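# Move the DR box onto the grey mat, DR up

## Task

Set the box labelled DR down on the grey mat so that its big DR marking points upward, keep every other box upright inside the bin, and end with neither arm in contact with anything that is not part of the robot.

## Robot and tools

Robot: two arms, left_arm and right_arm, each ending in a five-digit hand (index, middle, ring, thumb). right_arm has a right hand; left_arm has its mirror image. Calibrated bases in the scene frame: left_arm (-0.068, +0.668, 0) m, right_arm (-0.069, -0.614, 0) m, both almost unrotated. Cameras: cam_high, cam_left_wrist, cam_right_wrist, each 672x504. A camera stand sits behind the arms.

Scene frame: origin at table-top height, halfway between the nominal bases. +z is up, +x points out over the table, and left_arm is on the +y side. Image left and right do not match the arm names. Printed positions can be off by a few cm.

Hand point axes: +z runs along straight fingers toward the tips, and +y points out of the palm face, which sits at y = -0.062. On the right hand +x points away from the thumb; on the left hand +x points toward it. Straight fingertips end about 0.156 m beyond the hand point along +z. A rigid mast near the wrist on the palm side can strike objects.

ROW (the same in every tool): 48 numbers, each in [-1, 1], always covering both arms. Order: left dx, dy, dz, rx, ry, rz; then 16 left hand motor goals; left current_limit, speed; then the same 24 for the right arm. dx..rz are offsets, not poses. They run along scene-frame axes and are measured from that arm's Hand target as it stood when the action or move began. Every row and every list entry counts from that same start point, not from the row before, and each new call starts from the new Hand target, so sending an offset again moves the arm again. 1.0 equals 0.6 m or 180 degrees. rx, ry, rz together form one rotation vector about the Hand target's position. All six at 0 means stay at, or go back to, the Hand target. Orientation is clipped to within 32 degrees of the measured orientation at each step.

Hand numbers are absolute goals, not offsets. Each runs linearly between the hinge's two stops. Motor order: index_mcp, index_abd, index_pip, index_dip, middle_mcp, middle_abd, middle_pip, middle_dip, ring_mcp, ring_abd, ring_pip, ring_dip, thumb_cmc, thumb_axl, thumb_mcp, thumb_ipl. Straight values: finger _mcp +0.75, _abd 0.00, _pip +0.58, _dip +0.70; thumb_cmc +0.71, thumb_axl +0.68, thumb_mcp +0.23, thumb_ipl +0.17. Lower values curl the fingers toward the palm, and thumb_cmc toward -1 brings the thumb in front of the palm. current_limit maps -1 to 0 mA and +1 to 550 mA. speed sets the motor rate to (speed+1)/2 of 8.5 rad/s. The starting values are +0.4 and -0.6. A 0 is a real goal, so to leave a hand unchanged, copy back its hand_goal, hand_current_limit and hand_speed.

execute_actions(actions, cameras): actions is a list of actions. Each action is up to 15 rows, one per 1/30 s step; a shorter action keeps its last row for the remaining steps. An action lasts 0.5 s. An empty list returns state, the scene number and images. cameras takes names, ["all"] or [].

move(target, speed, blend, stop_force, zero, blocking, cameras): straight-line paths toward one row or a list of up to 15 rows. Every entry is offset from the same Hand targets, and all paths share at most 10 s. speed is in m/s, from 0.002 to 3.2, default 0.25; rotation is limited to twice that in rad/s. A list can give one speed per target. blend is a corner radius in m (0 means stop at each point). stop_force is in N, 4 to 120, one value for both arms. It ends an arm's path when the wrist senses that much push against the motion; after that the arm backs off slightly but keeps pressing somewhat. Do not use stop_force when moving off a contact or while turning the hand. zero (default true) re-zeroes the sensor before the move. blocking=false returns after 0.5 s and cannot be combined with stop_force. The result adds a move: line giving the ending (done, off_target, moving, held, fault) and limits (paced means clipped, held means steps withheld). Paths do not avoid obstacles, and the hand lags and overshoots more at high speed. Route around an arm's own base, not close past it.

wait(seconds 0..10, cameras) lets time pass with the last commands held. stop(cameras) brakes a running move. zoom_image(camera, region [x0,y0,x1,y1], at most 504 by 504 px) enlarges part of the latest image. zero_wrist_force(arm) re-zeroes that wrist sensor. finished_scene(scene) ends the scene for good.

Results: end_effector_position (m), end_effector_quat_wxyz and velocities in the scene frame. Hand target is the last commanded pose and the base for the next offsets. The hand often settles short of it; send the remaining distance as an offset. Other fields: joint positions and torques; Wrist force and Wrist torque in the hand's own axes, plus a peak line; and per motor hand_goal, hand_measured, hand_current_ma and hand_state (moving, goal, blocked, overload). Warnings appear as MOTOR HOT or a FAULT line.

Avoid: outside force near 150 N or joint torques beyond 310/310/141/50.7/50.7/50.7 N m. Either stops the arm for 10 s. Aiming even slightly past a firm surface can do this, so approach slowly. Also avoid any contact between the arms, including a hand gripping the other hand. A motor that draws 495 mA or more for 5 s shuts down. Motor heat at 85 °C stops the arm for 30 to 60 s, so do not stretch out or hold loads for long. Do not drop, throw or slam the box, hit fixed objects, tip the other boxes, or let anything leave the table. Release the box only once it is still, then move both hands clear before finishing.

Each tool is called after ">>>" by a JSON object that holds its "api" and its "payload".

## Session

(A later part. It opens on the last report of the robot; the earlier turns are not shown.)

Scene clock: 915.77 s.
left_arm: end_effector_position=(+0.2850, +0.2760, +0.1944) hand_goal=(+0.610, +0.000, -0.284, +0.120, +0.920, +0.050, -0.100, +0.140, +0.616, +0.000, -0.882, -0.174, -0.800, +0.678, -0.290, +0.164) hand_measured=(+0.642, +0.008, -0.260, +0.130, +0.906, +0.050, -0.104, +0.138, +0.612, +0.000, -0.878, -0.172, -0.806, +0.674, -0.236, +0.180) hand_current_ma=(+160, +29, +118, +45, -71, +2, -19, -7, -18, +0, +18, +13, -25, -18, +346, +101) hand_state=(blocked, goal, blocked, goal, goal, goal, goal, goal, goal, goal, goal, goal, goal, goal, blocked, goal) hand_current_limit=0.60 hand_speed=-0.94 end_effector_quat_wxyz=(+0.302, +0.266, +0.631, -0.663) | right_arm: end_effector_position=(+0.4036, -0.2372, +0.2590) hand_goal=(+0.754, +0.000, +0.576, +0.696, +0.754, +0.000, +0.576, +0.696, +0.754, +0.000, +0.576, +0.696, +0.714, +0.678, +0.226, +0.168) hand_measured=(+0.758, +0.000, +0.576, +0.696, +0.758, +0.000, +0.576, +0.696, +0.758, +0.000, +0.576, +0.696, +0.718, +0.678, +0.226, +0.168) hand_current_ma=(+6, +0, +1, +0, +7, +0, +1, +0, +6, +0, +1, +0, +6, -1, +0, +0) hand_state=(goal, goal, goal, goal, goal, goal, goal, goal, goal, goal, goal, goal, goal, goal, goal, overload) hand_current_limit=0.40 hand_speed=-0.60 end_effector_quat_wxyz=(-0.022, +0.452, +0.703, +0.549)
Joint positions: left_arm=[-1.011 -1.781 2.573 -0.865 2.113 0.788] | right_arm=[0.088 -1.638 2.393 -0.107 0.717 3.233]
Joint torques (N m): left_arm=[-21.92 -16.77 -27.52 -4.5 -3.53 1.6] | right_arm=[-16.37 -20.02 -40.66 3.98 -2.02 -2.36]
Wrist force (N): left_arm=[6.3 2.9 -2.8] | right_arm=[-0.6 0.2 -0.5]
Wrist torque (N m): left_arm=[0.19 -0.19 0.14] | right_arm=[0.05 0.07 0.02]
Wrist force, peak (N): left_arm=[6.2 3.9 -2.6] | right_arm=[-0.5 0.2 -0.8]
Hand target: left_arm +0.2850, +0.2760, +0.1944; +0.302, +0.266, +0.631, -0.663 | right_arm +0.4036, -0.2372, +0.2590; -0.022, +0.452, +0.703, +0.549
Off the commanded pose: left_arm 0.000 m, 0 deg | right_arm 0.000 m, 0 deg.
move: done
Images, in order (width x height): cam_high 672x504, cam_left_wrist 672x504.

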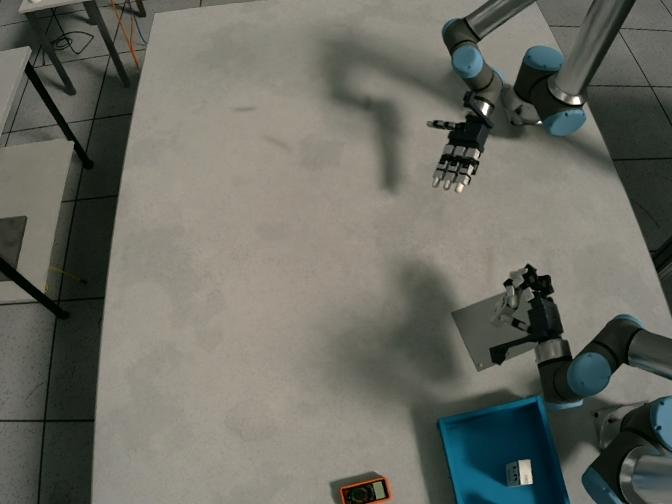

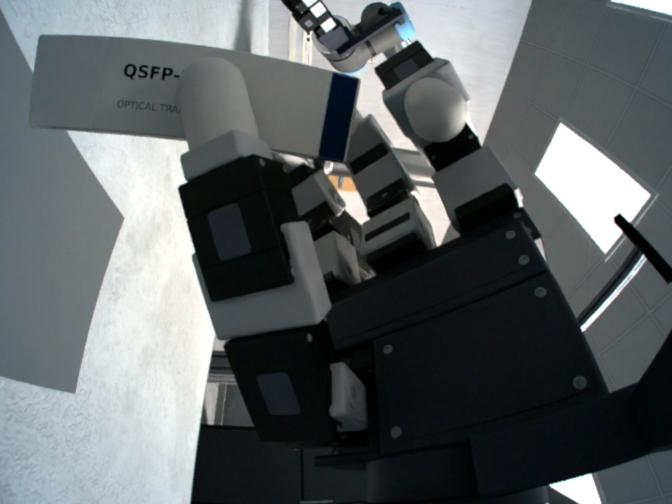

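>>> {"api": "execute_actions", "payload": {"actions": [], "cameras": ["cam_high","cam_left_wrist"]}}

>>> {"api": "zoom_image", "payload": {"camera": "cam_high", "region": [470, 270, 540, 323]}}

Scene clock: 933.63 s.
left_arm: end_effector_position=(+0.2850, +0.2760, +0.1944) hand_goal=(+0.610, +0.000, -0.284, +0.120, +0.920, +0.050, -0.100, +0.140, +0.616, +0.000, -0.882, -0.174, -0.800, +0.678, -0.290, +0.164) hand_measured=(+0.642, +0.008, -0.260, +0.130, +0.906, +0.050, -0.104, +0.138, +0.612, +0.000, -0.878, -0.172, -0.806, +0.674, -0.236, +0.180) hand_current_ma=(+160, +29, +118, +45, -71, +2, -19, -7, -18, +0, +18, +13, -25, -18, +346, +101) hand_state=(blocked, goal, blocked, goal, goal, goal, goal, goal, goal, goal, goal, goal, goal, goal, blocked, goal) hand_current_limit=0.60 hand_speed=-0.94 end_effector_quat_wxyz=(+0.302, +0.266, +0.631, -0.663) | right_arm: end_effector_position=(+0.4036, -0.2372, +0.2590) hand_goal=(+0.754, +0.000, +0.576, +0.696, +0.754, +0.000, +0.576, +0.696, +0.754, +0.000, +0.576, +0.696, +0.714, +0.678, +0.226, +0.168) hand_measured=(+0.758, +0.000, +0.576, +0.696, +0.758, +0.000, +0.576, +0.696, +0.758, +0.000, +0.576, +0.696, +0.718, +0.678, +0.226, +0.168) hand_current_ma=(+6, +0, +1, +0, +7, +0, +1, +0, +6, +0, +1, +0, +6, -1, +0, +0) hand_state=(goal, goal, goal, goal, goal, goal, goal, goal, goal, goal, goal, goal, goal, goal, goal, overload) hand_current_limit=0.40 hand_speed=-0.60 end_effector_quat_wxyz=(-0.022, +0.452, +0.703, +0.549)
Joint positions: left_arm=[-1.011 -1.781 2.574 -0.865 2.113 0.788] | right_arm=[0.088 -1.638 2.393 -0.107 0.717 3.233]
Joint velocities: within noise
Joint torques (N m): left_arm=[-22.04 -6.87 -27.63 -4.8 -3.5 2.2] | right_arm=[-14.78 -21.76 -40.23 3.95 -2.4 -2.77]
Wrist force (N): left_arm=[6.1 3.3 -2.5] | right_arm=[-0.4 0.2 -0.4]
Wrist torque (N m): left_arm=[0.23 -0.17 0.12] | right_arm=[0.04 0.05 0.03]
Wrist force, peak (N): left_arm=[6.5 3.3 -3.0] | right_arm=[-0.6 0.2 -0.7]
Hand target: left_arm +0.2850, +0.2760, +0.1944; +0.302, +0.266, +0.631, -0.663 | right_arm +0.4036, -0.2372, +0.2590; -0.022, +0.452, +0.703, +0.549
Off the commanded pose: left_arm 0.000 m, 0 deg | right_arm 0.000 m, 0 deg.
Images, in order (width x height): cam_high 672x504, cam_left_wrist 672x504.

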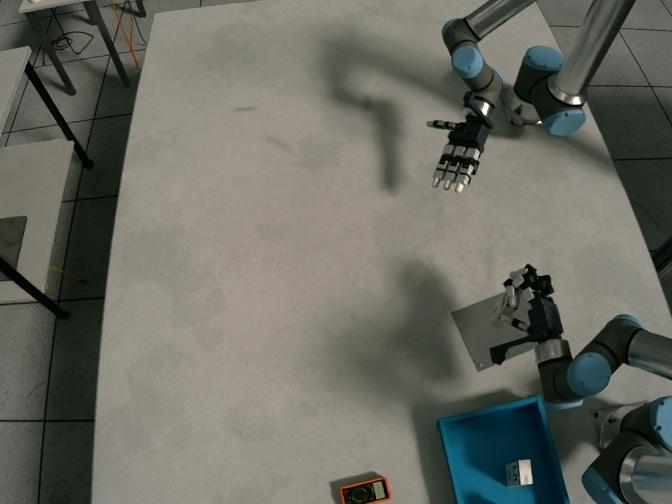

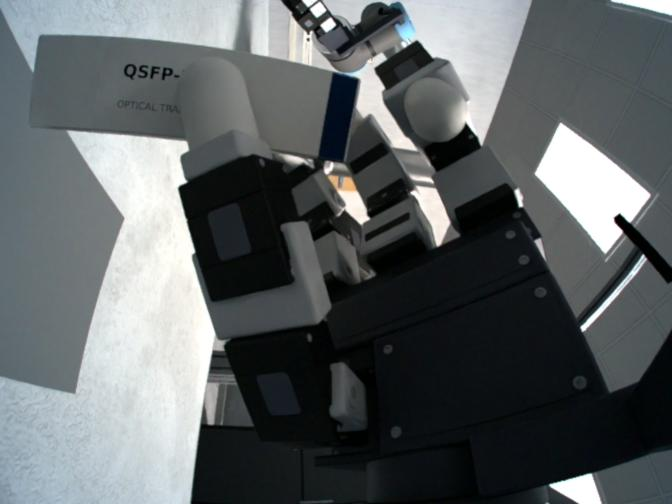

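Scaled by 7.200 from the camera's 672x504 image, which has a finer 960x720 frame.

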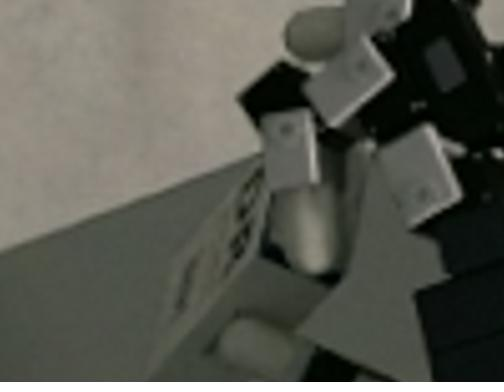

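>>> {"api": "move", "payload": {"target": [0.06,-0.0083,-0.157,0,0,0,0.61,0,-0.285,0.12,0.92,0.05,-0.1,0.14,0.616,0,-0.883,-0.174,-0.8,0.677,-0.29,0.163,0.6,-0.94,0,0,0,0,0,0,0.754,0,0.576,0.696,0.754,0,0.576,0.696,0.754,0,0.576,0.696,0.714,0.678,0.226,0.168,0.4,-0.6], "speed": 0.15, "cameras": ["cam_high","cam_left_wrist"]}}

>>> {"api": "zoom_image", "payload": {"camera": "cam_high", "region": [440, 270, 540, 345]}}

Scene clock: 990.97 s.
left_arm: end_effector_position=(+0.3210, +0.2710, +0.1002) hand_goal=(+0.610, +0.000, -0.284, +0.120, +0.920, +0.050, -0.100, +0.140, +0.616, +0.000, -0.882, -0.174, -0.800, +0.678, -0.290, +0.164) hand_measured=(+0.642, +0.008, -0.260, +0.130, +0.906, +0.050, -0.104, +0.138, +0.612, +0.000, -0.878, -0.172, -0.804, +0.676, -0.236, +0.180) hand_current_ma=(+160, +30, +118, +45, -65, +2, -19, -7, -18, +0, +17, +13, -18, -15, +346, +105) hand_state=(blocked, goal, blocked, goal, goal, goal, goal, goal, goal, goal, goal, goal, goal, goal, blocked, goal) hand_current_limit=0.60 hand_speed=-0.94 end_effector_quat_wxyz=(+0.302, +0.266, +0.631, -0.663) | right_arm: end_effector_position=(+0.4036, -0.2372, +0.2590) hand_goal=(+0.754, +0.000, +0.576, +0.696, +0.754, +0.000, +0.576, +0.696, +0.754, +0.000, +0.576, +0.696, +0.714, +0.678, +0.226, +0.168) hand_measured=(+0.758, +0.000, +0.576, +0.696, +0.758, +0.000, +0.576, +0.696, +0.758, +0.000, +0.576, +0.696, +0.718, +0.678, +0.226, +0.168) hand_current_ma=(+6, +0, +1, +0, +7, +0, +1, +0, +6, +0, +1, +0, +6, -1, +0, +0) hand_state=(goal, goal, goal, goal, goal, goal, goal, goal, goal, goal, goal, goal, goal, goal, goal, overload) hand_current_limit=0.40 hand_speed=-0.60 end_effector_quat_wxyz=(-0.022, +0.452, +0.703, +0.549)
Joint positions: left_arm=[-0.923 -1.474 2.584 -1.187 2.2 0.78] | right_arm=[0.088 -1.638 2.393 -0.107 0.717 3.233]
Joint torques (N m): left_arm=[22.33 -16.09 -30.23 -4.68 3.39 -2.09] | right_arm=[-13.64 -21.33 -39.89 4.14 -2.25 -2.7]
Wrist force (N): left_arm=[5.9 3.6 -3.1] | right_arm=[-0.2 0.2 -0.8]
Wrist torque (N m): left_arm=[0.31 -0.10 0.15] | right_arm=[0.08 0.03 0.05]
Wrist force, peak (N): left_arm=[6.4 4.9 -3.0] | right_arm=[-0.3 0.2 -0.9]
Hand target: left_arm +0.3210, +0.2710, +0.1002; +0.302, +0.266, +0.631, -0.663 | right_arm +0.4036, -0.2372, +0.2590; -0.022, +0.452, +0.703, +0.549
Off the commanded pose: left_arm 0.000 m, 0 deg | right_arm 0.000 m, 0 deg.
move: done
Images, in order (width x height): cam_high 672x504, cam_left_wrist 672x504.

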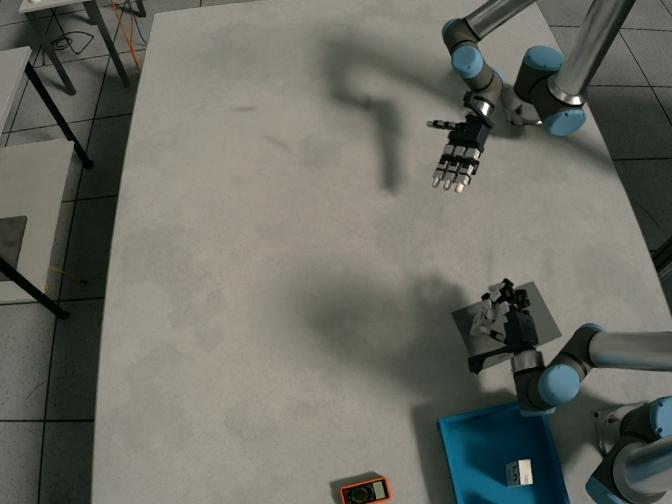

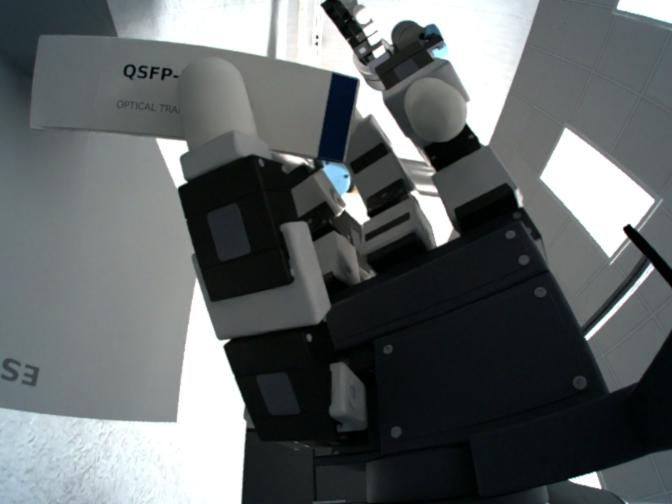

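Scaled by 5.040 from the camera's 672x504 image, which has a finer 960x720 frame.

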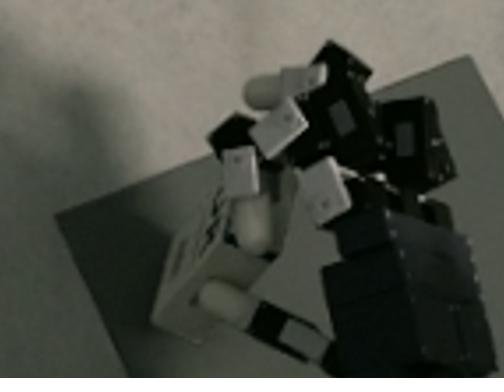

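>>> {"api": "move", "payload": {"target": [0,0,-0.06,0,0,0,0.61,0,-0.285,0.12,0.92,0.05,-0.1,0.14,0.616,0,-0.883,-0.174,-0.8,0.677,-0.29,0.163,0.6,-0.94,0,0,0,0,0,0,0.754,0,0.576,0.696,0.754,0,0.576,0.696,0.754,0,0.576,0.696,0.714,0.678,0.226,0.168,0.4,-0.6], "speed": 0.03, "stop_force": 4, "cameras": ["cam_high","cam_left_wrist"]}}

>>> {"api": "zoom_image", "payload": {"camera": "cam_high", "region": [440, 270, 540, 345]}}

Scene clock: 1010.43 s.
left_arm: end_effector_position=(+0.3210, +0.2711, +0.0726) hand_goal=(+0.610, +0.000, -0.284, +0.120, +0.920, +0.050, -0.100, +0.140, +0.616, +0.000, -0.882, -0.174, -0.800, +0.678, -0.290, +0.164) hand_measured=(+0.634, +0.008, -0.262, +0.130, +0.908, +0.050, -0.104, +0.138, +0.614, +0.000, -0.884, -0.174, -0.828, +0.660, -0.244, +0.180) hand_current_ma=(+117, +30, +104, +45, -64, +2, -19, -7, -10, +0, -6, -1, -137, -103, +292, +105) hand_state=(blocked, goal, blocked, goal, goal, goal, goal, goal, goal, goal, goal, goal, blocked, goal, blocked, goal) hand_current_limit=0.60 hand_speed=-0.94 end_effector_quat_wxyz=(+0.302, +0.266, +0.631, -0.663) | right_arm: end_effector_position=(+0.4036, -0.2372, +0.2590) hand_goal=(+0.754, +0.000, +0.576, +0.696, +0.754, +0.000, +0.576, +0.696, +0.754, +0.000, +0.576, +0.696, +0.714, +0.678, +0.226, +0.168) hand_measured=(+0.758, +0.000, +0.576, +0.696, +0.758, +0.000, +0.576, +0.696, +0.758, +0.000, +0.576, +0.696, +0.718, +0.678, +0.226, +0.168) hand_current_ma=(+6, +0, +1, +0, +7, +0, +1, +0, +6, +0, +1, +0, +6, -1, +0, +0) hand_state=(goal, goal, goal, goal, goal, goal, goal, goal, goal, goal, goal, goal, goal, goal, goal, overload) hand_current_limit=0.40 hand_speed=-0.60 end_effector_quat_wxyz=(-0.022, +0.452, +0.703, +0.549)
Joint positions: left_arm=[-0.923 -1.396 2.597 -1.278 2.2 0.781] | right_arm=[0.088 -1.638 2.393 -0.107 0.717 3.233]
Joint torques (N m): left_arm=[4.68 -41.82 -26.11 -0.71 -1.2 0.45] | right_arm=[-15.38 -22.03 -41.13 3.64 -2.23 -2.87]
Wrist force (N): left_arm=[6.1 3.8 -3.0] | right_arm=[-0.2 0.2 -0.3]
Wrist torque (N m): left_arm=[0.31 -0.19 0.19] | right_arm=[0.03 0.02 0.04]
Wrist force, peak (N): left_arm=[6.2 4.2 -3.4] | right_arm=[-0.5 0.1 -0.9]
Hand target: left_arm +0.3210, +0.2711, +0.0726; +0.302, +0.266, +0.631, -0.663 (not the last commanded pose) | right_arm +0.4036, -0.2372, +0.2590; -0.022, +0.452, +0.703, +0.549
Off the commanded pose: left_arm 0.008 m, 0 deg | right_arm 0.000 m, 0 deg.
move: contact (left_arm)
Images, in order (width x height): cam_high 672x504, cam_left_wrist 672x504.

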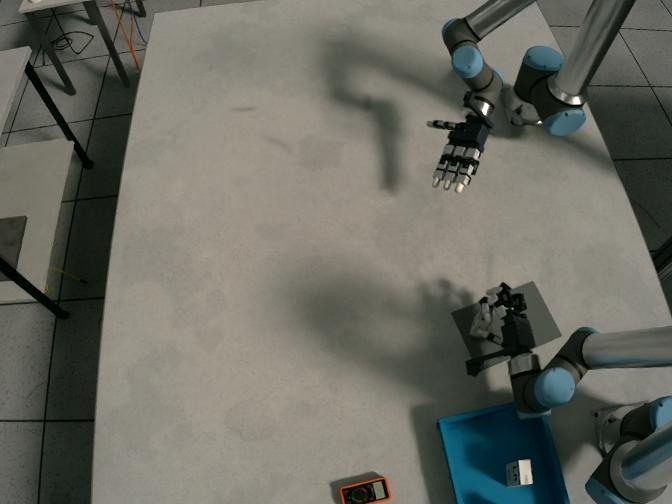

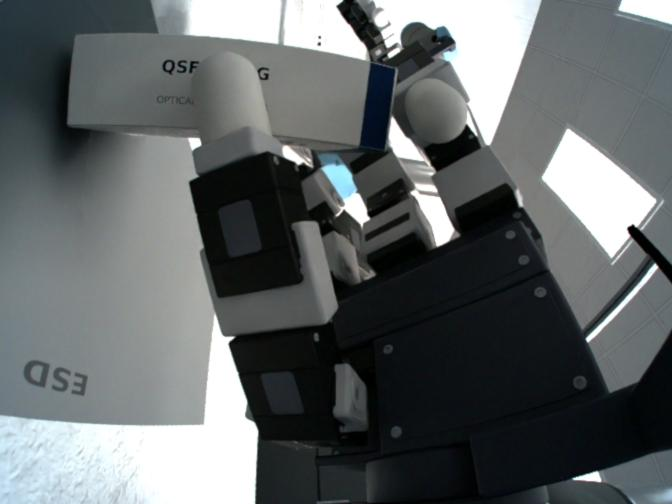

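Scaled by 5.040 from the camera's 672x504 image, which has a finer 960x720 frame.

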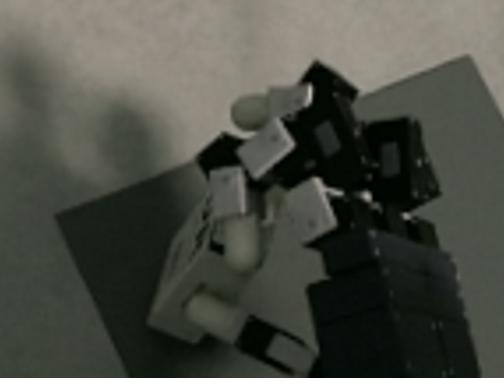

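>>> {"api": "move", "payload": {"target": [-0.0253,0.0068,-0.0063,0,0,0,0.61,0,-0.285,0.12,0.92,0.05,-0.1,0.14,0.616,0,-0.883,-0.174,-0.8,0.677,-0.29,0.163,0.6,-0.94,0,0,0,0,0,0,0.754,0,0.576,0.696,0.754,0,0.576,0.696,0.754,0,0.576,0.696,0.714,0.678,0.226,0.168,0.4,-0.6], "speed": 0.04, "stop_force": 12, "cameras": ["cam_high","cam_left_wrist"]}}

>>> {"api": "zoom_image", "payload": {"camera": "cam_high", "region": [440, 270, 540, 345]}}

Scene clock: 1022.40 s.
left_arm: end_effector_position=(+0.3058, +0.2752, +0.0688) hand_goal=(+0.610, +0.000, -0.284, +0.120, +0.920, +0.050, -0.100, +0.140, +0.616, +0.000, -0.882, -0.174, -0.800, +0.678, -0.290, +0.164) hand_measured=(+0.624, +0.008, -0.264, +0.130, +0.908, +0.050, -0.104, +0.138, +0.622, +0.004, -0.904, -0.182, -0.848, +0.652, -0.244, +0.184) hand_current_ma=(+65, +30, +98, +45, -64, +2, -19, -7, +34, +19, -105, -40, -235, -154, +292, +123) hand_state=(goal, goal, blocked, goal, goal, goal, goal, goal, goal, goal, blocked, goal, blocked, blocked, blocked, goal) hand_current_limit=0.60 hand_speed=-0.94 end_effector_quat_wxyz=(+0.302, +0.266, +0.631, -0.663) | right_arm: end_effector_position=(+0.4036, -0.2372, +0.2590) hand_goal=(+0.754, +0.000, +0.576, +0.696, +0.754, +0.000, +0.576, +0.696, +0.754, +0.000, +0.576, +0.696, +0.714, +0.678, +0.226, +0.168) hand_measured=(+0.758, +0.000, +0.576, +0.696, +0.758, +0.000, +0.576, +0.696, +0.758, +0.000, +0.576, +0.696, +0.718, +0.678, +0.226, +0.168) hand_current_ma=(+6, +0, +1, +0, +7, +0, +1, +0, +6, +0, +1, +0, +6, -1, +0, +0) hand_state=(goal, goal, goal, goal, goal, goal, goal, goal, goal, goal, goal, goal, goal, goal, goal, overload) hand_current_limit=0.40 hand_speed=-0.60 end_effector_quat_wxyz=(-0.022, +0.452, +0.703, +0.549)
Joint positions: left_arm=[-0.954 -1.404 2.629 -1.3 2.169 0.783] | right_arm=[0.088 -1.638 2.393 -0.107 0.717 3.233]
Joint torques (N m): left_arm=[-24.54 -35.35 -6.74 -2.85 -3.21 1.02] | right_arm=[-15.64 -22.26 -41.14 4 -2.15 -3.07]
Wrist force (N): left_arm=[-1.0 -0.9 -5.6] | right_arm=[-0.4 0.3 -0.3]
Wrist torque (N m): left_arm=[0.30 -0.25 0.29] | right_arm=[0.04 0.05 0.03]
Wrist force, peak (N): left_arm=[6.0 3.9 -3.5] | right_arm=[-0.5 0.3 -0.7]
Hand target: left_arm +0.3058, +0.2752, +0.0688; +0.302, +0.266, +0.631, -0.663 | right_arm +0.4036, -0.2372, +0.2590; -0.022, +0.452, +0.703, +0.549
Off the commanded pose: left_arm 0.000 m, 0 deg | right_arm 0.000 m, 0 deg.
move: done
Images, in order (width x height): cam_high 672x504, cam_left_wrist 672x504.

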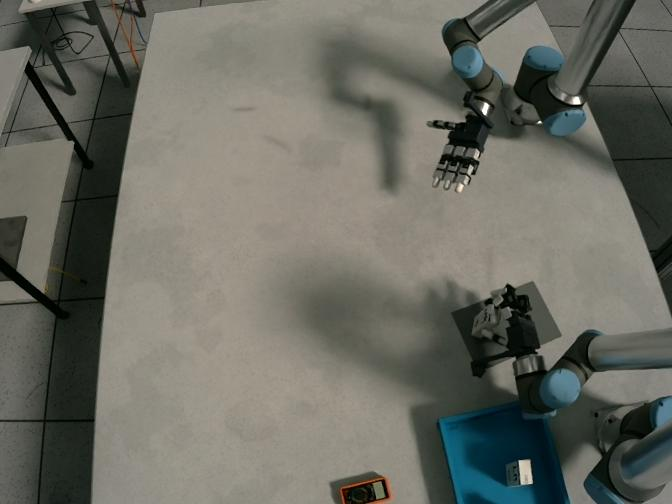

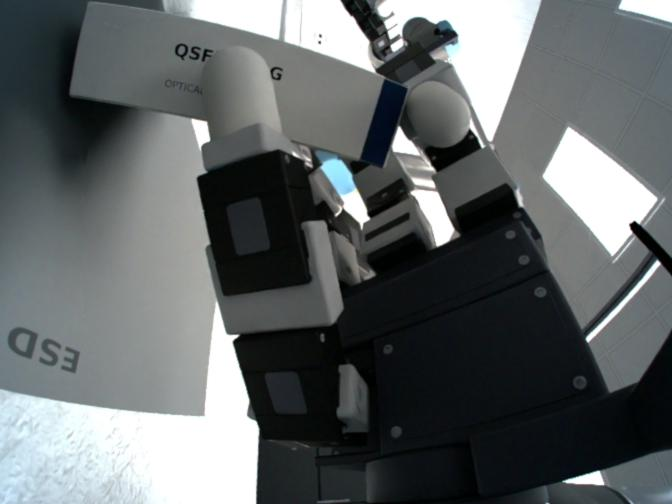

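Scaled by 5.040 from the camera's 672x504 image, which has a finer 960x720 frame.

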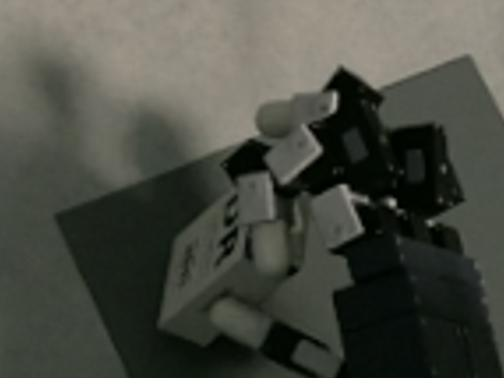

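>>> {"api": "move", "payload": {"target": [-0.0227,0.0061,-0.013,0,0,0,0.61,0,-0.285,0.12,0.92,0.05,-0.1,0.14,0.616,0,-0.883,-0.174,-0.8,0.677,-0.29,0.163,0.6,-0.94,0,0,0,0,0,0,0.754,0,0.576,0.696,0.754,0,0.576,0.696,0.754,0,0.576,0.696,0.714,0.678,0.226,0.168,0.4,-0.6], "speed": 0.04, "stop_force": 12, "cameras": ["cam_high","cam_left_wrist"]}}

>>> {"api": "zoom_image", "payload": {"camera": "cam_high", "region": [440, 270, 540, 345]}}

Scene clock: 1040.10 s.
left_arm: end_effector_position=(+0.2922, +0.2788, +0.0610) hand_goal=(+0.610, +0.000, -0.284, +0.120, +0.920, +0.050, -0.100, +0.140, +0.616, +0.000, -0.882, -0.174, -0.800, +0.678, -0.290, +0.164) hand_measured=(+0.606, +0.008, -0.282, +0.122, +0.908, +0.050, -0.104, +0.138, +0.658, +0.022, -0.990, -0.204, -0.872, +0.638, -0.236, +0.188) hand_current_ma=(-18, +30, +10, +14, -64, +2, -19, -7, +215, +88, -440, -148, -355, -232, +340, +161) hand_state=(goal, goal, goal, goal, goal, goal, goal, goal, blocked, blocked, blocked, blocked, blocked, blocked, blocked, blocked) hand_current_limit=0.60 hand_speed=-0.94 end_effector_quat_wxyz=(+0.302, +0.266, +0.631, -0.663) | right_arm: end_effector_position=(+0.4036, -0.2372, +0.2590) hand_goal=(+0.754, +0.000, +0.576, +0.696, +0.754, +0.000, +0.576, +0.696, +0.754, +0.000, +0.576, +0.696, +0.714, +0.678, +0.226, +0.168) hand_measured=(+0.758, +0.000, +0.576, +0.696, +0.758, +0.000, +0.576, +0.696, +0.758, +0.000, +0.576, +0.696, +0.718, +0.678, +0.226, +0.168) hand_current_ma=(+6, +0, +1, +0, +7, +0, +1, +0, +6, +0, +1, +0, +6, -1, +0, +0) hand_state=(goal, goal, goal, goal, goal, goal, goal, goal, goal, goal, goal, goal, goal, goal, goal, overload) hand_current_limit=0.40 hand_speed=-0.60 end_effector_quat_wxyz=(-0.022, +0.452, +0.703, +0.549)
Joint positions: left_arm=[-0.985 -1.396 2.659 -1.336 2.139 0.786] | right_arm=[0.088 -1.638 2.393 -0.107 0.717 3.233]
Joint torques (N m): left_arm=[-25.68 0.31 3.33 0.29 -3.33 0.41] | right_arm=[-12.4 -21.24 -40.53 4.03 -1.93 -3.06]
Wrist force (N): left_arm=[-10.5 -12.2 -8.6] | right_arm=[-0.4 0.4 -0.5]
Wrist torque (N m): left_arm=[0.50 -0.42 0.67] | right_arm=[0.07 0.05 0.03]
Wrist force, peak (N): left_arm=[-10.9 -12.5 -8.6] | right_arm=[-0.8 0.5 -0.5]
Hand target: left_arm +0.2922, +0.2788, +0.0610; +0.302, +0.266, +0.631, -0.663 | right_arm +0.4036, -0.2372, +0.2590; -0.022, +0.452, +0.703, +0.549
Off the commanded pose: left_arm 0.000 m, 0 deg | right_arm 0.000 m, 0 deg.
move: done
Images, in order (width x height): cam_high 672x504, cam_left_wrist 672x504.

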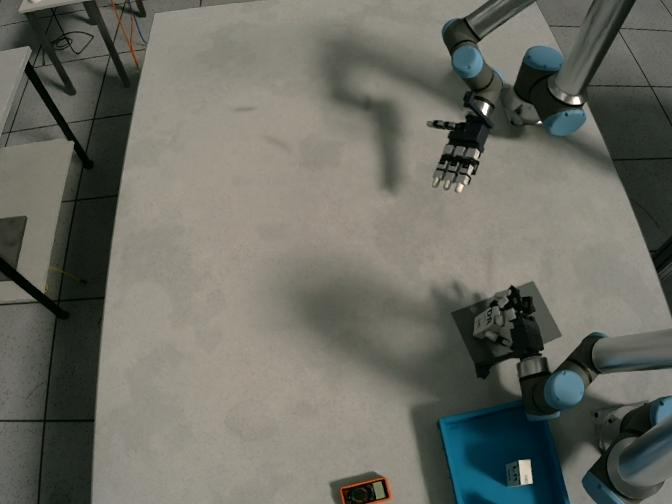

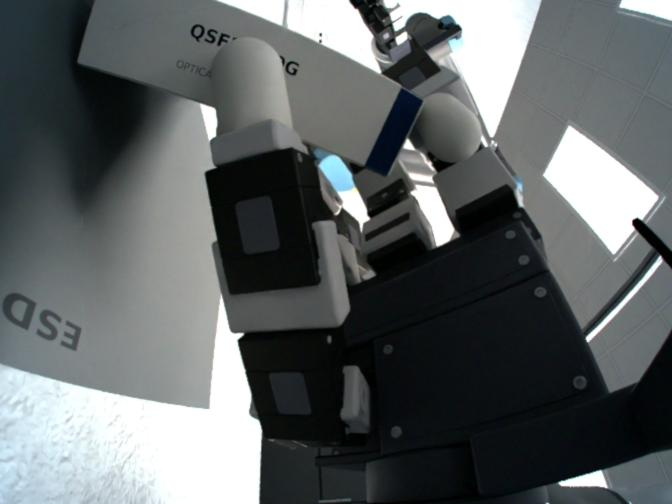

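Scaled by 5.040 from the camera's 672x504 image, which has a finer 960x720 frame.

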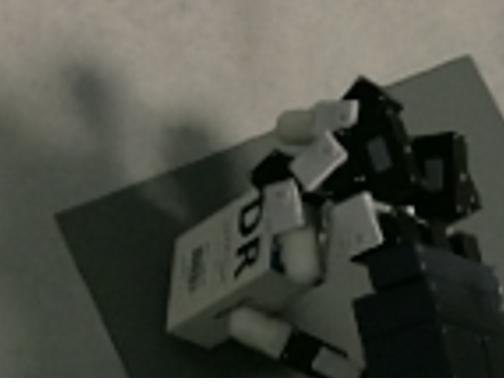

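>>> {"api": "move", "payload": {"target": [0,0,0,0,0,0,0.61,0,-0.285,0.12,0.92,0.05,-0.1,0.14,0.97,0,-0.98,-0.4,-0.8,0.677,-0.29,0.163,0.6,-0.93,0,0,0,0,0,0,0.754,0,0.576,0.696,0.754,0,0.576,0.696,0.754,0,0.576,0.696,0.714,0.678,0.226,0.168,0.4,-0.6], "speed": 0.04, "cameras": ["cam_high","cam_left_wrist"]}}

>>> {"api": "zoom_image", "payload": {"camera": "cam_high", "region": [440, 270, 540, 345]}}

Scene clock: 1052.30 s.
left_arm: end_effector_position=(+0.2922, +0.2788, +0.0610) hand_goal=(+0.610, +0.000, -0.284, +0.120, +0.920, +0.050, -0.100, +0.140, +0.970, +0.000, -0.980, -0.400, -0.800, +0.678, -0.290, +0.164) hand_measured=(+0.606, +0.008, -0.282, +0.122, +0.908, +0.050, -0.104, +0.138, +0.958, +0.004, -0.984, -0.398, -0.840, +0.650, -0.268, +0.174) hand_current_ma=(-18, +30, +9, +13, -64, +2, -19, -7, -57, +16, -14, +11, -198, -159, +136, +64) hand_state=(goal, goal, goal, goal, goal, goal, goal, goal, goal, goal, goal, goal, blocked, blocked, blocked, goal) hand_current_limit=0.60 hand_speed=-0.93 end_effector_quat_wxyz=(+0.302, +0.266, +0.631, -0.663) | right_arm: end_effector_position=(+0.4036, -0.2372, +0.2590) hand_goal=(+0.754, +0.000, +0.576, +0.696, +0.754, +0.000, +0.576, +0.696, +0.754, +0.000, +0.576, +0.696, +0.714, +0.678, +0.226, +0.168) hand_measured=(+0.758, +0.000, +0.576, +0.696, +0.758, +0.000, +0.576, +0.696, +0.758, +0.000, +0.576, +0.696, +0.718, +0.678, +0.226, +0.168) hand_current_ma=(+6, +0, +1, +0, +7, +0, +1, +0, +6, +0, +1, +0, +6, -1, +0, +0) hand_state=(goal, goal, goal, goal, goal, goal, goal, goal, goal, goal, goal, goal, goal, goal, goal, overload) hand_current_limit=0.40 hand_speed=-0.60 end_effector_quat_wxyz=(-0.022, +0.452, +0.703, +0.549)
Joint positions: left_arm=[-0.985 -1.396 2.659 -1.336 2.139 0.786] | right_arm=[0.088 -1.638 2.393 -0.107 0.717 3.233]
Joint torques (N m): left_arm=[-16.93 -24.95 -11.32 0.47 -3.36 0.36] | right_arm=[-13.08 -24.21 -40.19 3.99 -1.77 -3.07]
Wrist force (N): left_arm=[5.0 2.3 -4.7] | right_arm=[-0.2 0.3 -0.3]
Wrist torque (N m): left_arm=[0.34 -0.24 0.20] | right_arm=[0.04 0.02 0.04]
Wrist force, peak (N): left_arm=[-10.6 -12.4 -8.7] | right_arm=[-0.5 0.2 -0.9]
Hand target: left_arm +0.2922, +0.2788, +0.0610; +0.302, +0.266, +0.631, -0.663 | right_arm +0.4036, -0.2372, +0.2590; -0.022, +0.452, +0.703, +0.549
Off the commanded pose: left_arm 0.000 m, 0 deg | right_arm 0.000 m, 0 deg.
move: done
Images, in order (width x height): cam_high 672x504, cam_left_wrist 672x504.

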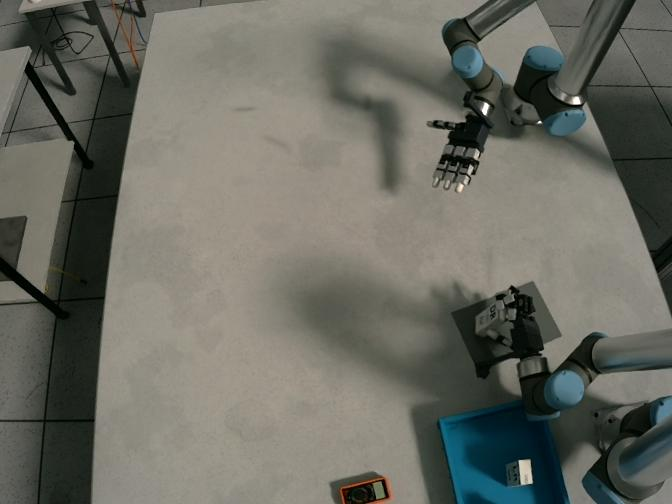

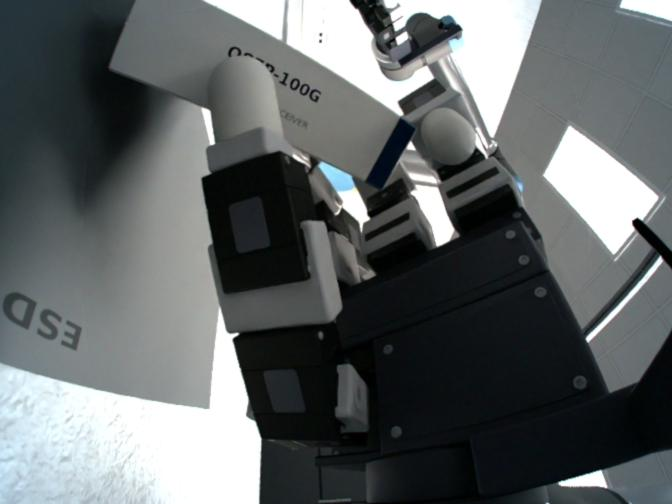

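Scaled by 5.040 from the camera's 672x504 image, which has a finer 960x720 frame.

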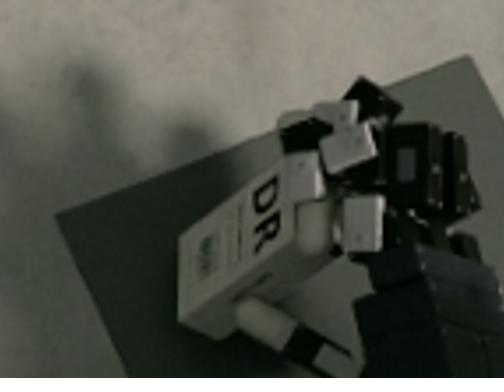

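>>> {"api": "zoom_image", "payload": {"camera": "cam_high", "region": [468, 292, 516, 344]}}

Scaled by 9.692 from the camera's 672x504 image, which has a finer 960x720 frame.

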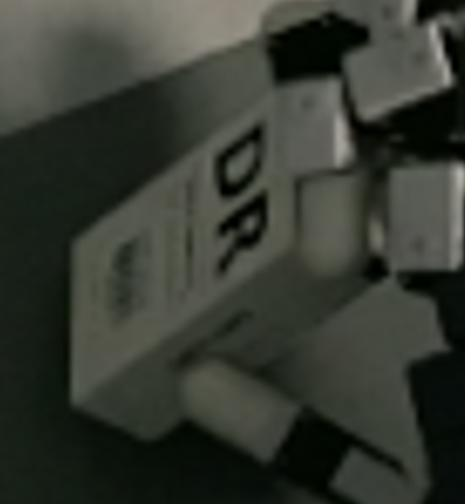

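>>> {"api": "move", "payload": {"target": [-0.015,0.003,-0.035,0,0,0,0.61,0,-0.285,0.12,0.92,0.05,-0.1,0.14,0.97,0,-0.98,-0.4,-0.8,0.677,-0.29,0.163,0.6,-0.93,0,0,0,0,0,0,0.754,0,0.576,0.696,0.754,0,0.576,0.696,0.754,0,0.576,0.696,0.714,0.678,0.226,0.168,0.4,-0.6], "speed": 0.03, "stop_force": 10, "cameras": ["cam_high","cam_left_wrist"]}}

>>> {"api": "zoom_image", "payload": {"camera": "cam_high", "region": [465, 285, 525, 345]}}

Scene clock: 1078.10 s.
left_arm: end_effector_position=(+0.2922, +0.2786, +0.0610) hand_goal=(+0.610, +0.000, -0.284, +0.120, +0.920, +0.050, -0.100, +0.140, +0.970, +0.000, -0.980, -0.400, -0.800, +0.678, -0.290, +0.164) hand_measured=(+0.606, +0.008, -0.282, +0.122, +0.908, +0.050, -0.104, +0.138, +0.960, +0.004, -0.984, -0.398, -0.832, +0.656, -0.270, +0.174) hand_current_ma=(-20, +30, +8, +12, -62, +3, -19, -7, -53, +16, -14, +11, -153, -128, +125, +58) hand_state=(goal, goal, goal, goal, goal, goal, goal, goal, goal, goal, goal, goal, blocked, blocked, blocked, goal) hand_current_limit=0.60 hand_speed=-0.93 end_effector_quat_wxyz=(+0.301, +0.266, +0.632, -0.663) | right_arm: end_effector_position=(+0.4036, -0.2372, +0.2590) hand_goal=(+0.754, +0.000, +0.576, +0.696, +0.754, +0.000, +0.576, +0.696, +0.754, +0.000, +0.576, +0.696, +0.714, +0.678, +0.226, +0.168) hand_measured=(+0.758, +0.000, +0.576, +0.696, +0.758, +0.000, +0.576, +0.696, +0.758, +0.000, +0.576, +0.696, +0.718, +0.678, +0.226, +0.168) hand_current_ma=(+6, +0, +1, +0, +7, +0, +1, +0, +6, +0, +1, +0, +6, -1, +0, +0) hand_state=(goal, goal, goal, goal, goal, goal, goal, goal, goal, goal, goal, goal, goal, goal, goal, overload) hand_current_limit=0.40 hand_speed=-0.60 end_effector_quat_wxyz=(-0.022, +0.452, +0.703, +0.549)
Joint positions: left_arm=[-0.985 -1.398 2.658 -1.331 2.14 0.786] | right_arm=[0.088 -1.638 2.393 -0.107 0.717 3.233]
Joint torques (N m): left_arm=[-0.02 -23.28 -15 -3.21 -0.5 0.08] | right_arm=[-15.03 -21.59 -40.97 3.95 -1.78 -3.16]
Wrist force (N): left_arm=[5.0 2.4 -4.5] | right_arm=[-0.4 0.1 -0.5]
Wrist torque (N m): left_arm=[0.32 -0.23 0.19] | right_arm=[0.04 0.04 0.03]
Wrist force, peak (N): left_arm=[5.4 3.0 -4.5] | right_arm=[-0.3 0.3 -0.8]
Hand target: left_arm +0.2922, +0.2786, +0.0610; +0.301, +0.266, +0.632, -0.663 (not the last commanded pose) | right_arm +0.4036, -0.2372, +0.2590; -0.022, +0.452, +0.703, +0.549
Off the commanded pose: left_arm 0.023 m, 0 deg | right_arm 0.000 m, 0 deg.
FORCE FAULT: contact force on the left arm reached its limit, and that arm stopped. The contact can be on any part of that arm, not only on its tool. That arm's remaining commands of this call were not run. That arm is still stopped at the end of this call. That arm stays stopped for about 10 more seconds. Until then a move that you send moves the other arm only, and its call returns only when the move has ended. Once the stop has ended, the next robot result says so. If the stop ends while you think or write, that arm runs what you send next, counted from a new Hand target: where the arm stands when the stop ends. While its stop runs, that arm, its gripper or tool too, takes no new command. Until it ends, the stop uses up actions while you think or wait. An arm that is not stopped still takes commands.
move: fault (left_arm)
Images, in order (width x height): cam_high 672x504, cam_left_wrist 672x504.

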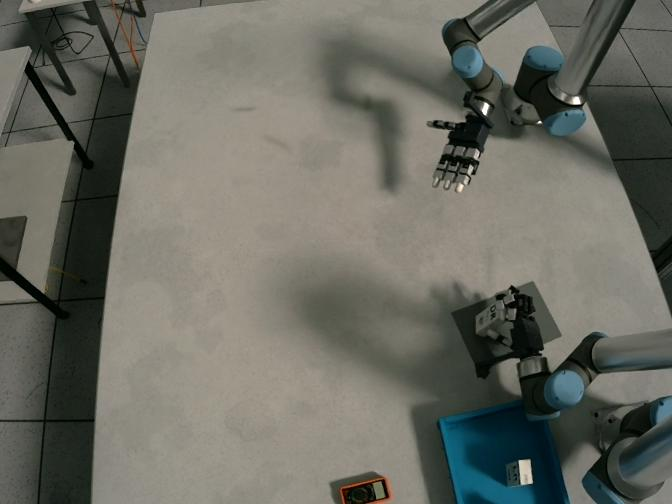

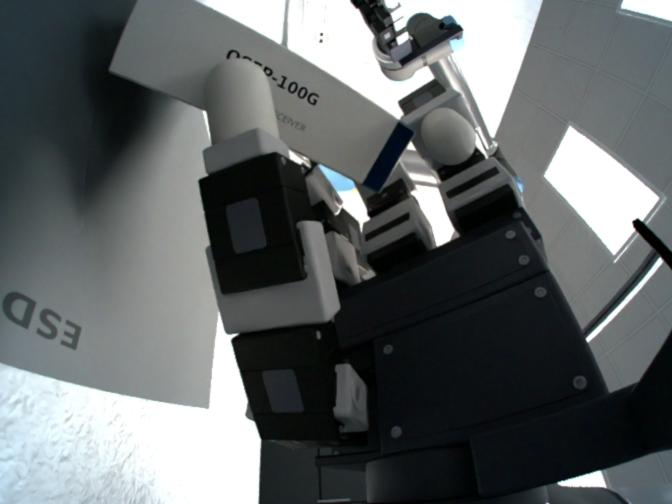

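Scaled by 8.400 from the camera's 672x504 image, which has a finer 960x720 frame.

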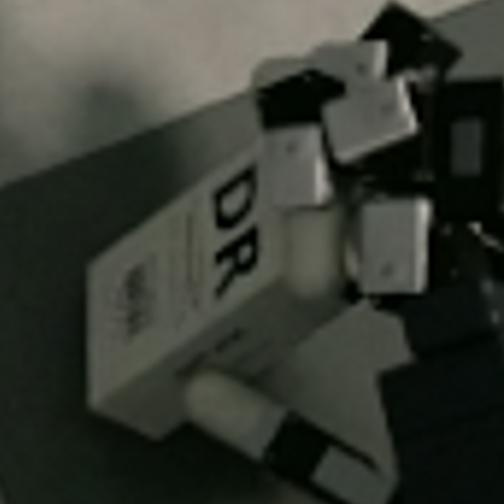

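>>> {"api": "wait", "payload": {"seconds": 1}}

Scene clock: 1110.30 s.
left_arm: end_effector_position=(+0.2922, +0.2786, +0.0610) hand_goal=(+0.610, +0.000, -0.284, +0.120, +0.920, +0.050, -0.100, +0.140, +0.970, +0.000, -0.980, -0.400, -0.800, +0.678, -0.290, +0.164) hand_measured=(+0.606, +0.008, -0.282, +0.122, +0.908, +0.050, -0.104, +0.138, +0.960, +0.004, -0.984, -0.398, -0.832, +0.656, -0.270, +0.174) hand_current_ma=(-20, +30, +8, +12, -62, +3, -19, -7, -53, +16, -14, +11, -153, -128, +125, +58) hand_state=(goal, goal, goal, goal, goal, goal, goal, goal, goal, goal, goal, goal, blocked, blocked, blocked, goal) hand_current_limit=0.60 hand_speed=-0.93 end_effector_quat_wxyz=(+0.301, +0.266, +0.632, -0.663) | right_arm: end_effector_position=(+0.4036, -0.2372, +0.2590) hand_goal=(+0.754, +0.000, +0.576, +0.696, +0.754, +0.000, +0.576, +0.696, +0.754, +0.000, +0.576, +0.696, +0.714, +0.678, +0.226, +0.168) hand_measured=(+0.758, +0.000, +0.576, +0.696, +0.758, +0.000, +0.576, +0.696, +0.758, +0.000, +0.576, +0.696, +0.718, +0.678, +0.226, +0.168) hand_current_ma=(+6, +0, +1, +0, +7, +0, +1, +0, +6, +0, +1, +0, +6, -1, +0, +0) hand_state=(goal, goal, goal, goal, goal, goal, goal, goal, goal, goal, goal, goal, goal, goal, goal, overload) hand_current_limit=0.40 hand_speed=-0.60 end_effector_quat_wxyz=(-0.022, +0.452, +0.703, +0.549)
Joint positions: left_arm=[-0.985 -1.398 2.658 -1.331 2.14 0.786] | right_arm=[0.088 -1.638 2.393 -0.107 0.717 3.233]
Joint torques (N m): left_arm=[2.21 -27.11 -16.29 -2.36 -0.41 0.02] | right_arm=[-14.44 -21.14 -40.54 3.66 -1.79 -3.12]
Wrist force (N): left_arm=[5.0 2.0 -4.2] | right_arm=[-0.2 0.1 -0.7]
Wrist torque (N m): left_arm=[0.29 -0.24 0.20] | right_arm=[0.05 0.04 0.04]
Wrist force, peak (N): left_arm=[5.6 2.8 -4.5] | right_arm=[-0.7 0.2 -0.7]
Hand target: left_arm +0.2922, +0.2786, +0.0610; +0.301, +0.266, +0.632, -0.663 (not the last commanded pose) | right_arm +0.4036, -0.2372, +0.2590; -0.022, +0.452, +0.703, +0.549
Off the commanded pose: left_arm 0.023 m, 0 deg | right_arm 0.000 m, 0 deg.
FORCE FAULT, CONTINUED: the left arm's stop, for the force fault that an earlier result reported, is over. The rest of the stop counts as 19 of the actions that you can send in this scene. During its stop the left arm's controller moved it back a little. That arm's target is now where it stood when the stop ended, not its last command. That arm accepts commands again.
wait: 1.00 s; at rest from the start

>>> {"api": "move", "payload": {"target": [0,0,0.005,0,0,0,0.55,0,-0.285,0.12,0.92,0.05,-0.1,0.14,0.97,0,-0.98,-0.4,-0.8,0.677,-0.32,0.163,0.6,-0.93,0,0,0,0,0,0,0.754,0,0.576,0.696,0.754,0,0.576,0.696,0.754,0,0.576,0.696,0.714,0.678,0.226,0.168,0.4,-0.6], "speed": 0.03}}

>>> {"api": "move", "payload": {"target": [0,-0.03,0.06,0,0,0,0.55,0,-0.285,0.12,0.92,0.05,-0.1,0.14,0.97,0,-0.98,-0.4,-0.8,0.677,-0.32,0.163,0.6,-0.93,0,0,0,0,0,0,0.754,0,0.576,0.696,0.754,0,0.576,0.696,0.754,0,0.576,0.696,0.714,0.678,0.226,0.168,0.4,-0.6], "speed": 0.06, "cameras": ["cam_high","cam_left_wrist"]}}

>>> {"api": "zoom_image", "payload": {"camera": "cam_high", "region": [465, 275, 525, 335]}}

Scene clock: 1119.63 s.
left_arm: end_effector_position=(+0.2922, +0.2786, +0.0640) hand_goal=(+0.550, +0.000, -0.284, +0.120, +0.920, +0.050, -0.100, +0.140, +0.970, +0.000, -0.980, -0.400, -0.800, +0.678, -0.320, +0.164) hand_measured=(+0.546, +0.008, -0.282, +0.122, +0.910, +0.050, -0.102, +0.138, +0.960, +0.004, -0.984, -0.398, -0.794, +0.680, -0.302, +0.174) hand_current_ma=(-18, +30, +8, +12, -54, +3, -10, -7, -53, +16, -14, +11, +31, +12, +115, +57) hand_state=(goal, goal, goal, goal, goal, goal, goal, goal, goal, goal, goal, goal, goal, goal, goal, goal) hand_current_limit=0.60 hand_speed=-0.93 end_effector_quat_wxyz=(+0.301, +0.266, +0.632, -0.663) | right_arm: end_effector_position=(+0.4036, -0.2372, +0.2590) hand_goal=(+0.754, +0.000, +0.576, +0.696, +0.754, +0.000, +0.576, +0.696, +0.754, +0.000, +0.576, +0.696, +0.714, +0.678, +0.226, +0.168) hand_measured=(+0.758, +0.000, +0.576, +0.696, +0.758, +0.000, +0.576, +0.696, +0.758, +0.000, +0.576, +0.696, +0.718, +0.678, +0.226, +0.168) hand_current_ma=(+6, +0, +1, +0, +7, +0, +1, +0, +6, +0, +1, +0, +6, -1, +0, +0) hand_state=(goal, goal, goal, goal, goal, goal, goal, goal, goal, goal, goal, goal, goal, goal, goal, overload) hand_current_limit=0.40 hand_speed=-0.60 end_effector_quat_wxyz=(-0.022, +0.452, +0.703, +0.549)
Joint positions: left_arm=[-0.985 -1.408 2.657 -1.32 2.14 0.786] | right_arm=[0.088 -1.638 2.393 -0.107 0.717 3.233]
Joint torques (N m): left_arm=[1.66 -39.89 -23.78 -0.74 -0.01 -0.88] | right_arm=[-16.35 -23.24 -40.22 4.1 -1.48 -3.12]
Wrist force (N): left_arm=[6.6 3.4 -3.2] | right_arm=[-0.2 0.3 -0.3]
Wrist torque (N m): left_arm=[0.32 -0.27 0.19] | right_arm=[0.05 0.02 0.05]
Wrist force, peak (N): left_arm=[6.4 3.4 -3.8] | right_arm=[-0.1 0.3 -0.9]
Hand target: left_arm +0.2922, +0.2786, +0.0640; +0.301, +0.266, +0.632, -0.663 | right_arm +0.4036, -0.2372, +0.2590; -0.022, +0.452, +0.703, +0.549
Off the commanded pose: left_arm 0.000 m, 0 deg | right_arm 0.000 m, 0 deg.
move: done

Scene clock: 1120.77 s.
left_arm: end_effector_position=(+0.2922, +0.2606, +0.1000) hand_goal=(+0.550, +0.000, -0.284, +0.120, +0.920, +0.050, -0.100, +0.140, +0.970, +0.000, -0.980, -0.400, -0.800, +0.678, -0.320, +0.164) hand_measured=(+0.546, +0.008, -0.282, +0.122, +0.910, +0.050, -0.102, +0.138, +0.960, +0.004, -0.982, -0.398, -0.794, +0.680, -0.312, +0.168) hand_current_ma=(-19, +30, +8, +12, -54, +3, -10, -7, -53, +16, -14, +11, +32, +13, +44, +23) hand_state=(goal, goal, goal, goal, goal, goal, goal, goal, goal, goal, goal, goal, goal, goal, goal, goal) hand_current_limit=0.60 hand_speed=-0.93 end_effector_quat_wxyz=(+0.301, +0.266, +0.632, -0.663) | right_arm: end_effector_position=(+0.4036, -0.2372, +0.2590) hand_goal=(+0.754, +0.000, +0.576, +0.696, +0.754, +0.000, +0.576, +0.696, +0.754, +0.000, +0.576, +0.696, +0.714, +0.678, +0.226, +0.168) hand_measured=(+0.758, +0.000, +0.576, +0.696, +0.758, +0.000, +0.576, +0.696, +0.758, +0.000, +0.576, +0.696, +0.718, +0.678, +0.226, +0.168) hand_current_ma=(+6, +0, +1, +0, +7, +0, +1, +0, +6, +0, +1, +0, +6, -1, +0, +0) hand_state=(goal, goal, goal, goal, goal, goal, goal, goal, goal, goal, goal, goal, goal, goal, goal, overload) hand_current_limit=0.40 hand_speed=-0.60 end_effector_quat_wxyz=(-0.022, +0.452, +0.703, +0.549)
Joint positions: left_arm=[-1.018 -1.509 2.624 -1.185 2.106 0.789] | right_arm=[0.088 -1.638 2.393 -0.107 0.717 3.233]
Joint torques (N m): left_arm=[-21.72 -34.89 -29.73 -0.04 -3.57 2.1] | right_arm=[-14.1 -22.15 -40.23 3.66 -1.67 -2.94]
Wrist force (N): left_arm=[6.2 3.3 -3.1] | right_arm=[-0.2 0.2 -0.4]
Wrist torque (N m): left_arm=[0.39 -0.24 0.18] | right_arm=[0.04 0.03 0.04]
Wrist force, peak (N): left_arm=[6.6 4.1 -3.9] | right_arm=[-0.6 0.4 -0.5]
Hand target: left_arm +0.2922, +0.2606, +0.1000; +0.301, +0.266, +0.632, -0.663 | right_arm +0.4036, -0.2372, +0.2590; -0.022, +0.452, +0.703, +0.549
Off the commanded pose: left_arm 0.000 m, 0 deg | right_arm 0.000 m, 0 deg.
move: done
Images, in order (width x height): cam_high 672x504, cam_left_wrist 672x504.

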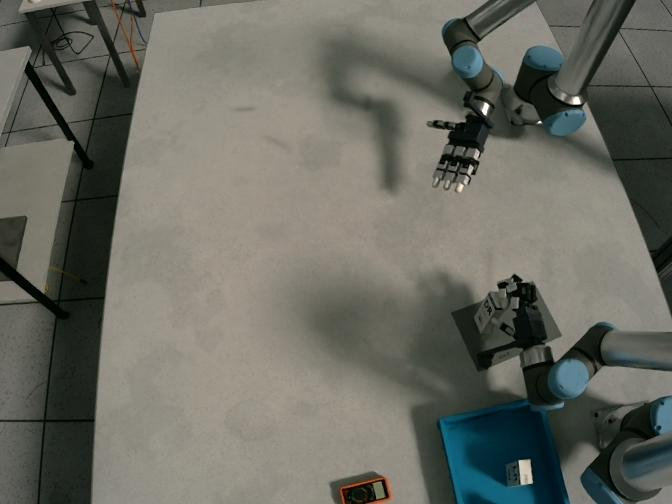

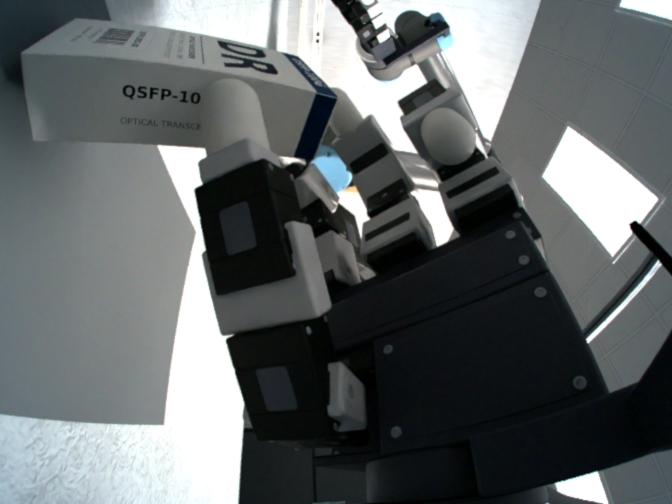

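Scaled by 8.400 from the camera's 672x504 image, which has a finer 960x720 frame.

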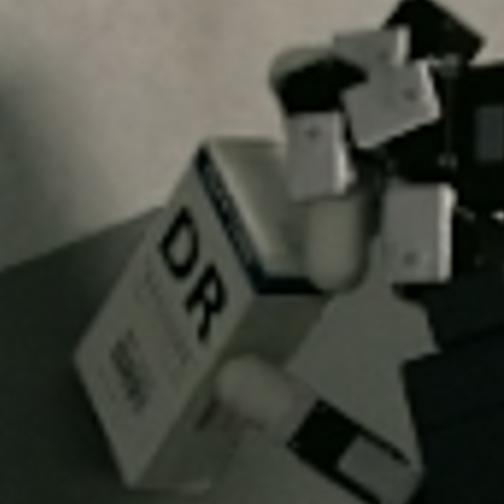

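>>> {"api": "zoom_image", "payload": {"camera": "cam_left_wrist", "region": [180, 0, 520, 255]}}

Scaled by 1.482 from the camera's 672x504 image, which has a finer 960x720 frame.

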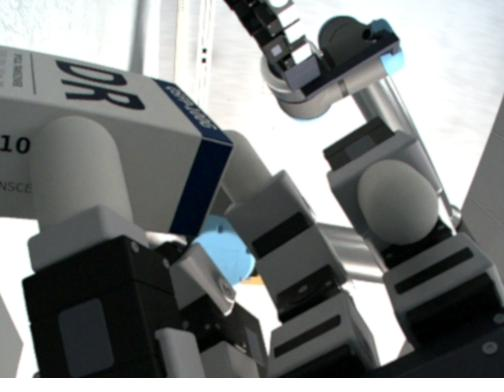

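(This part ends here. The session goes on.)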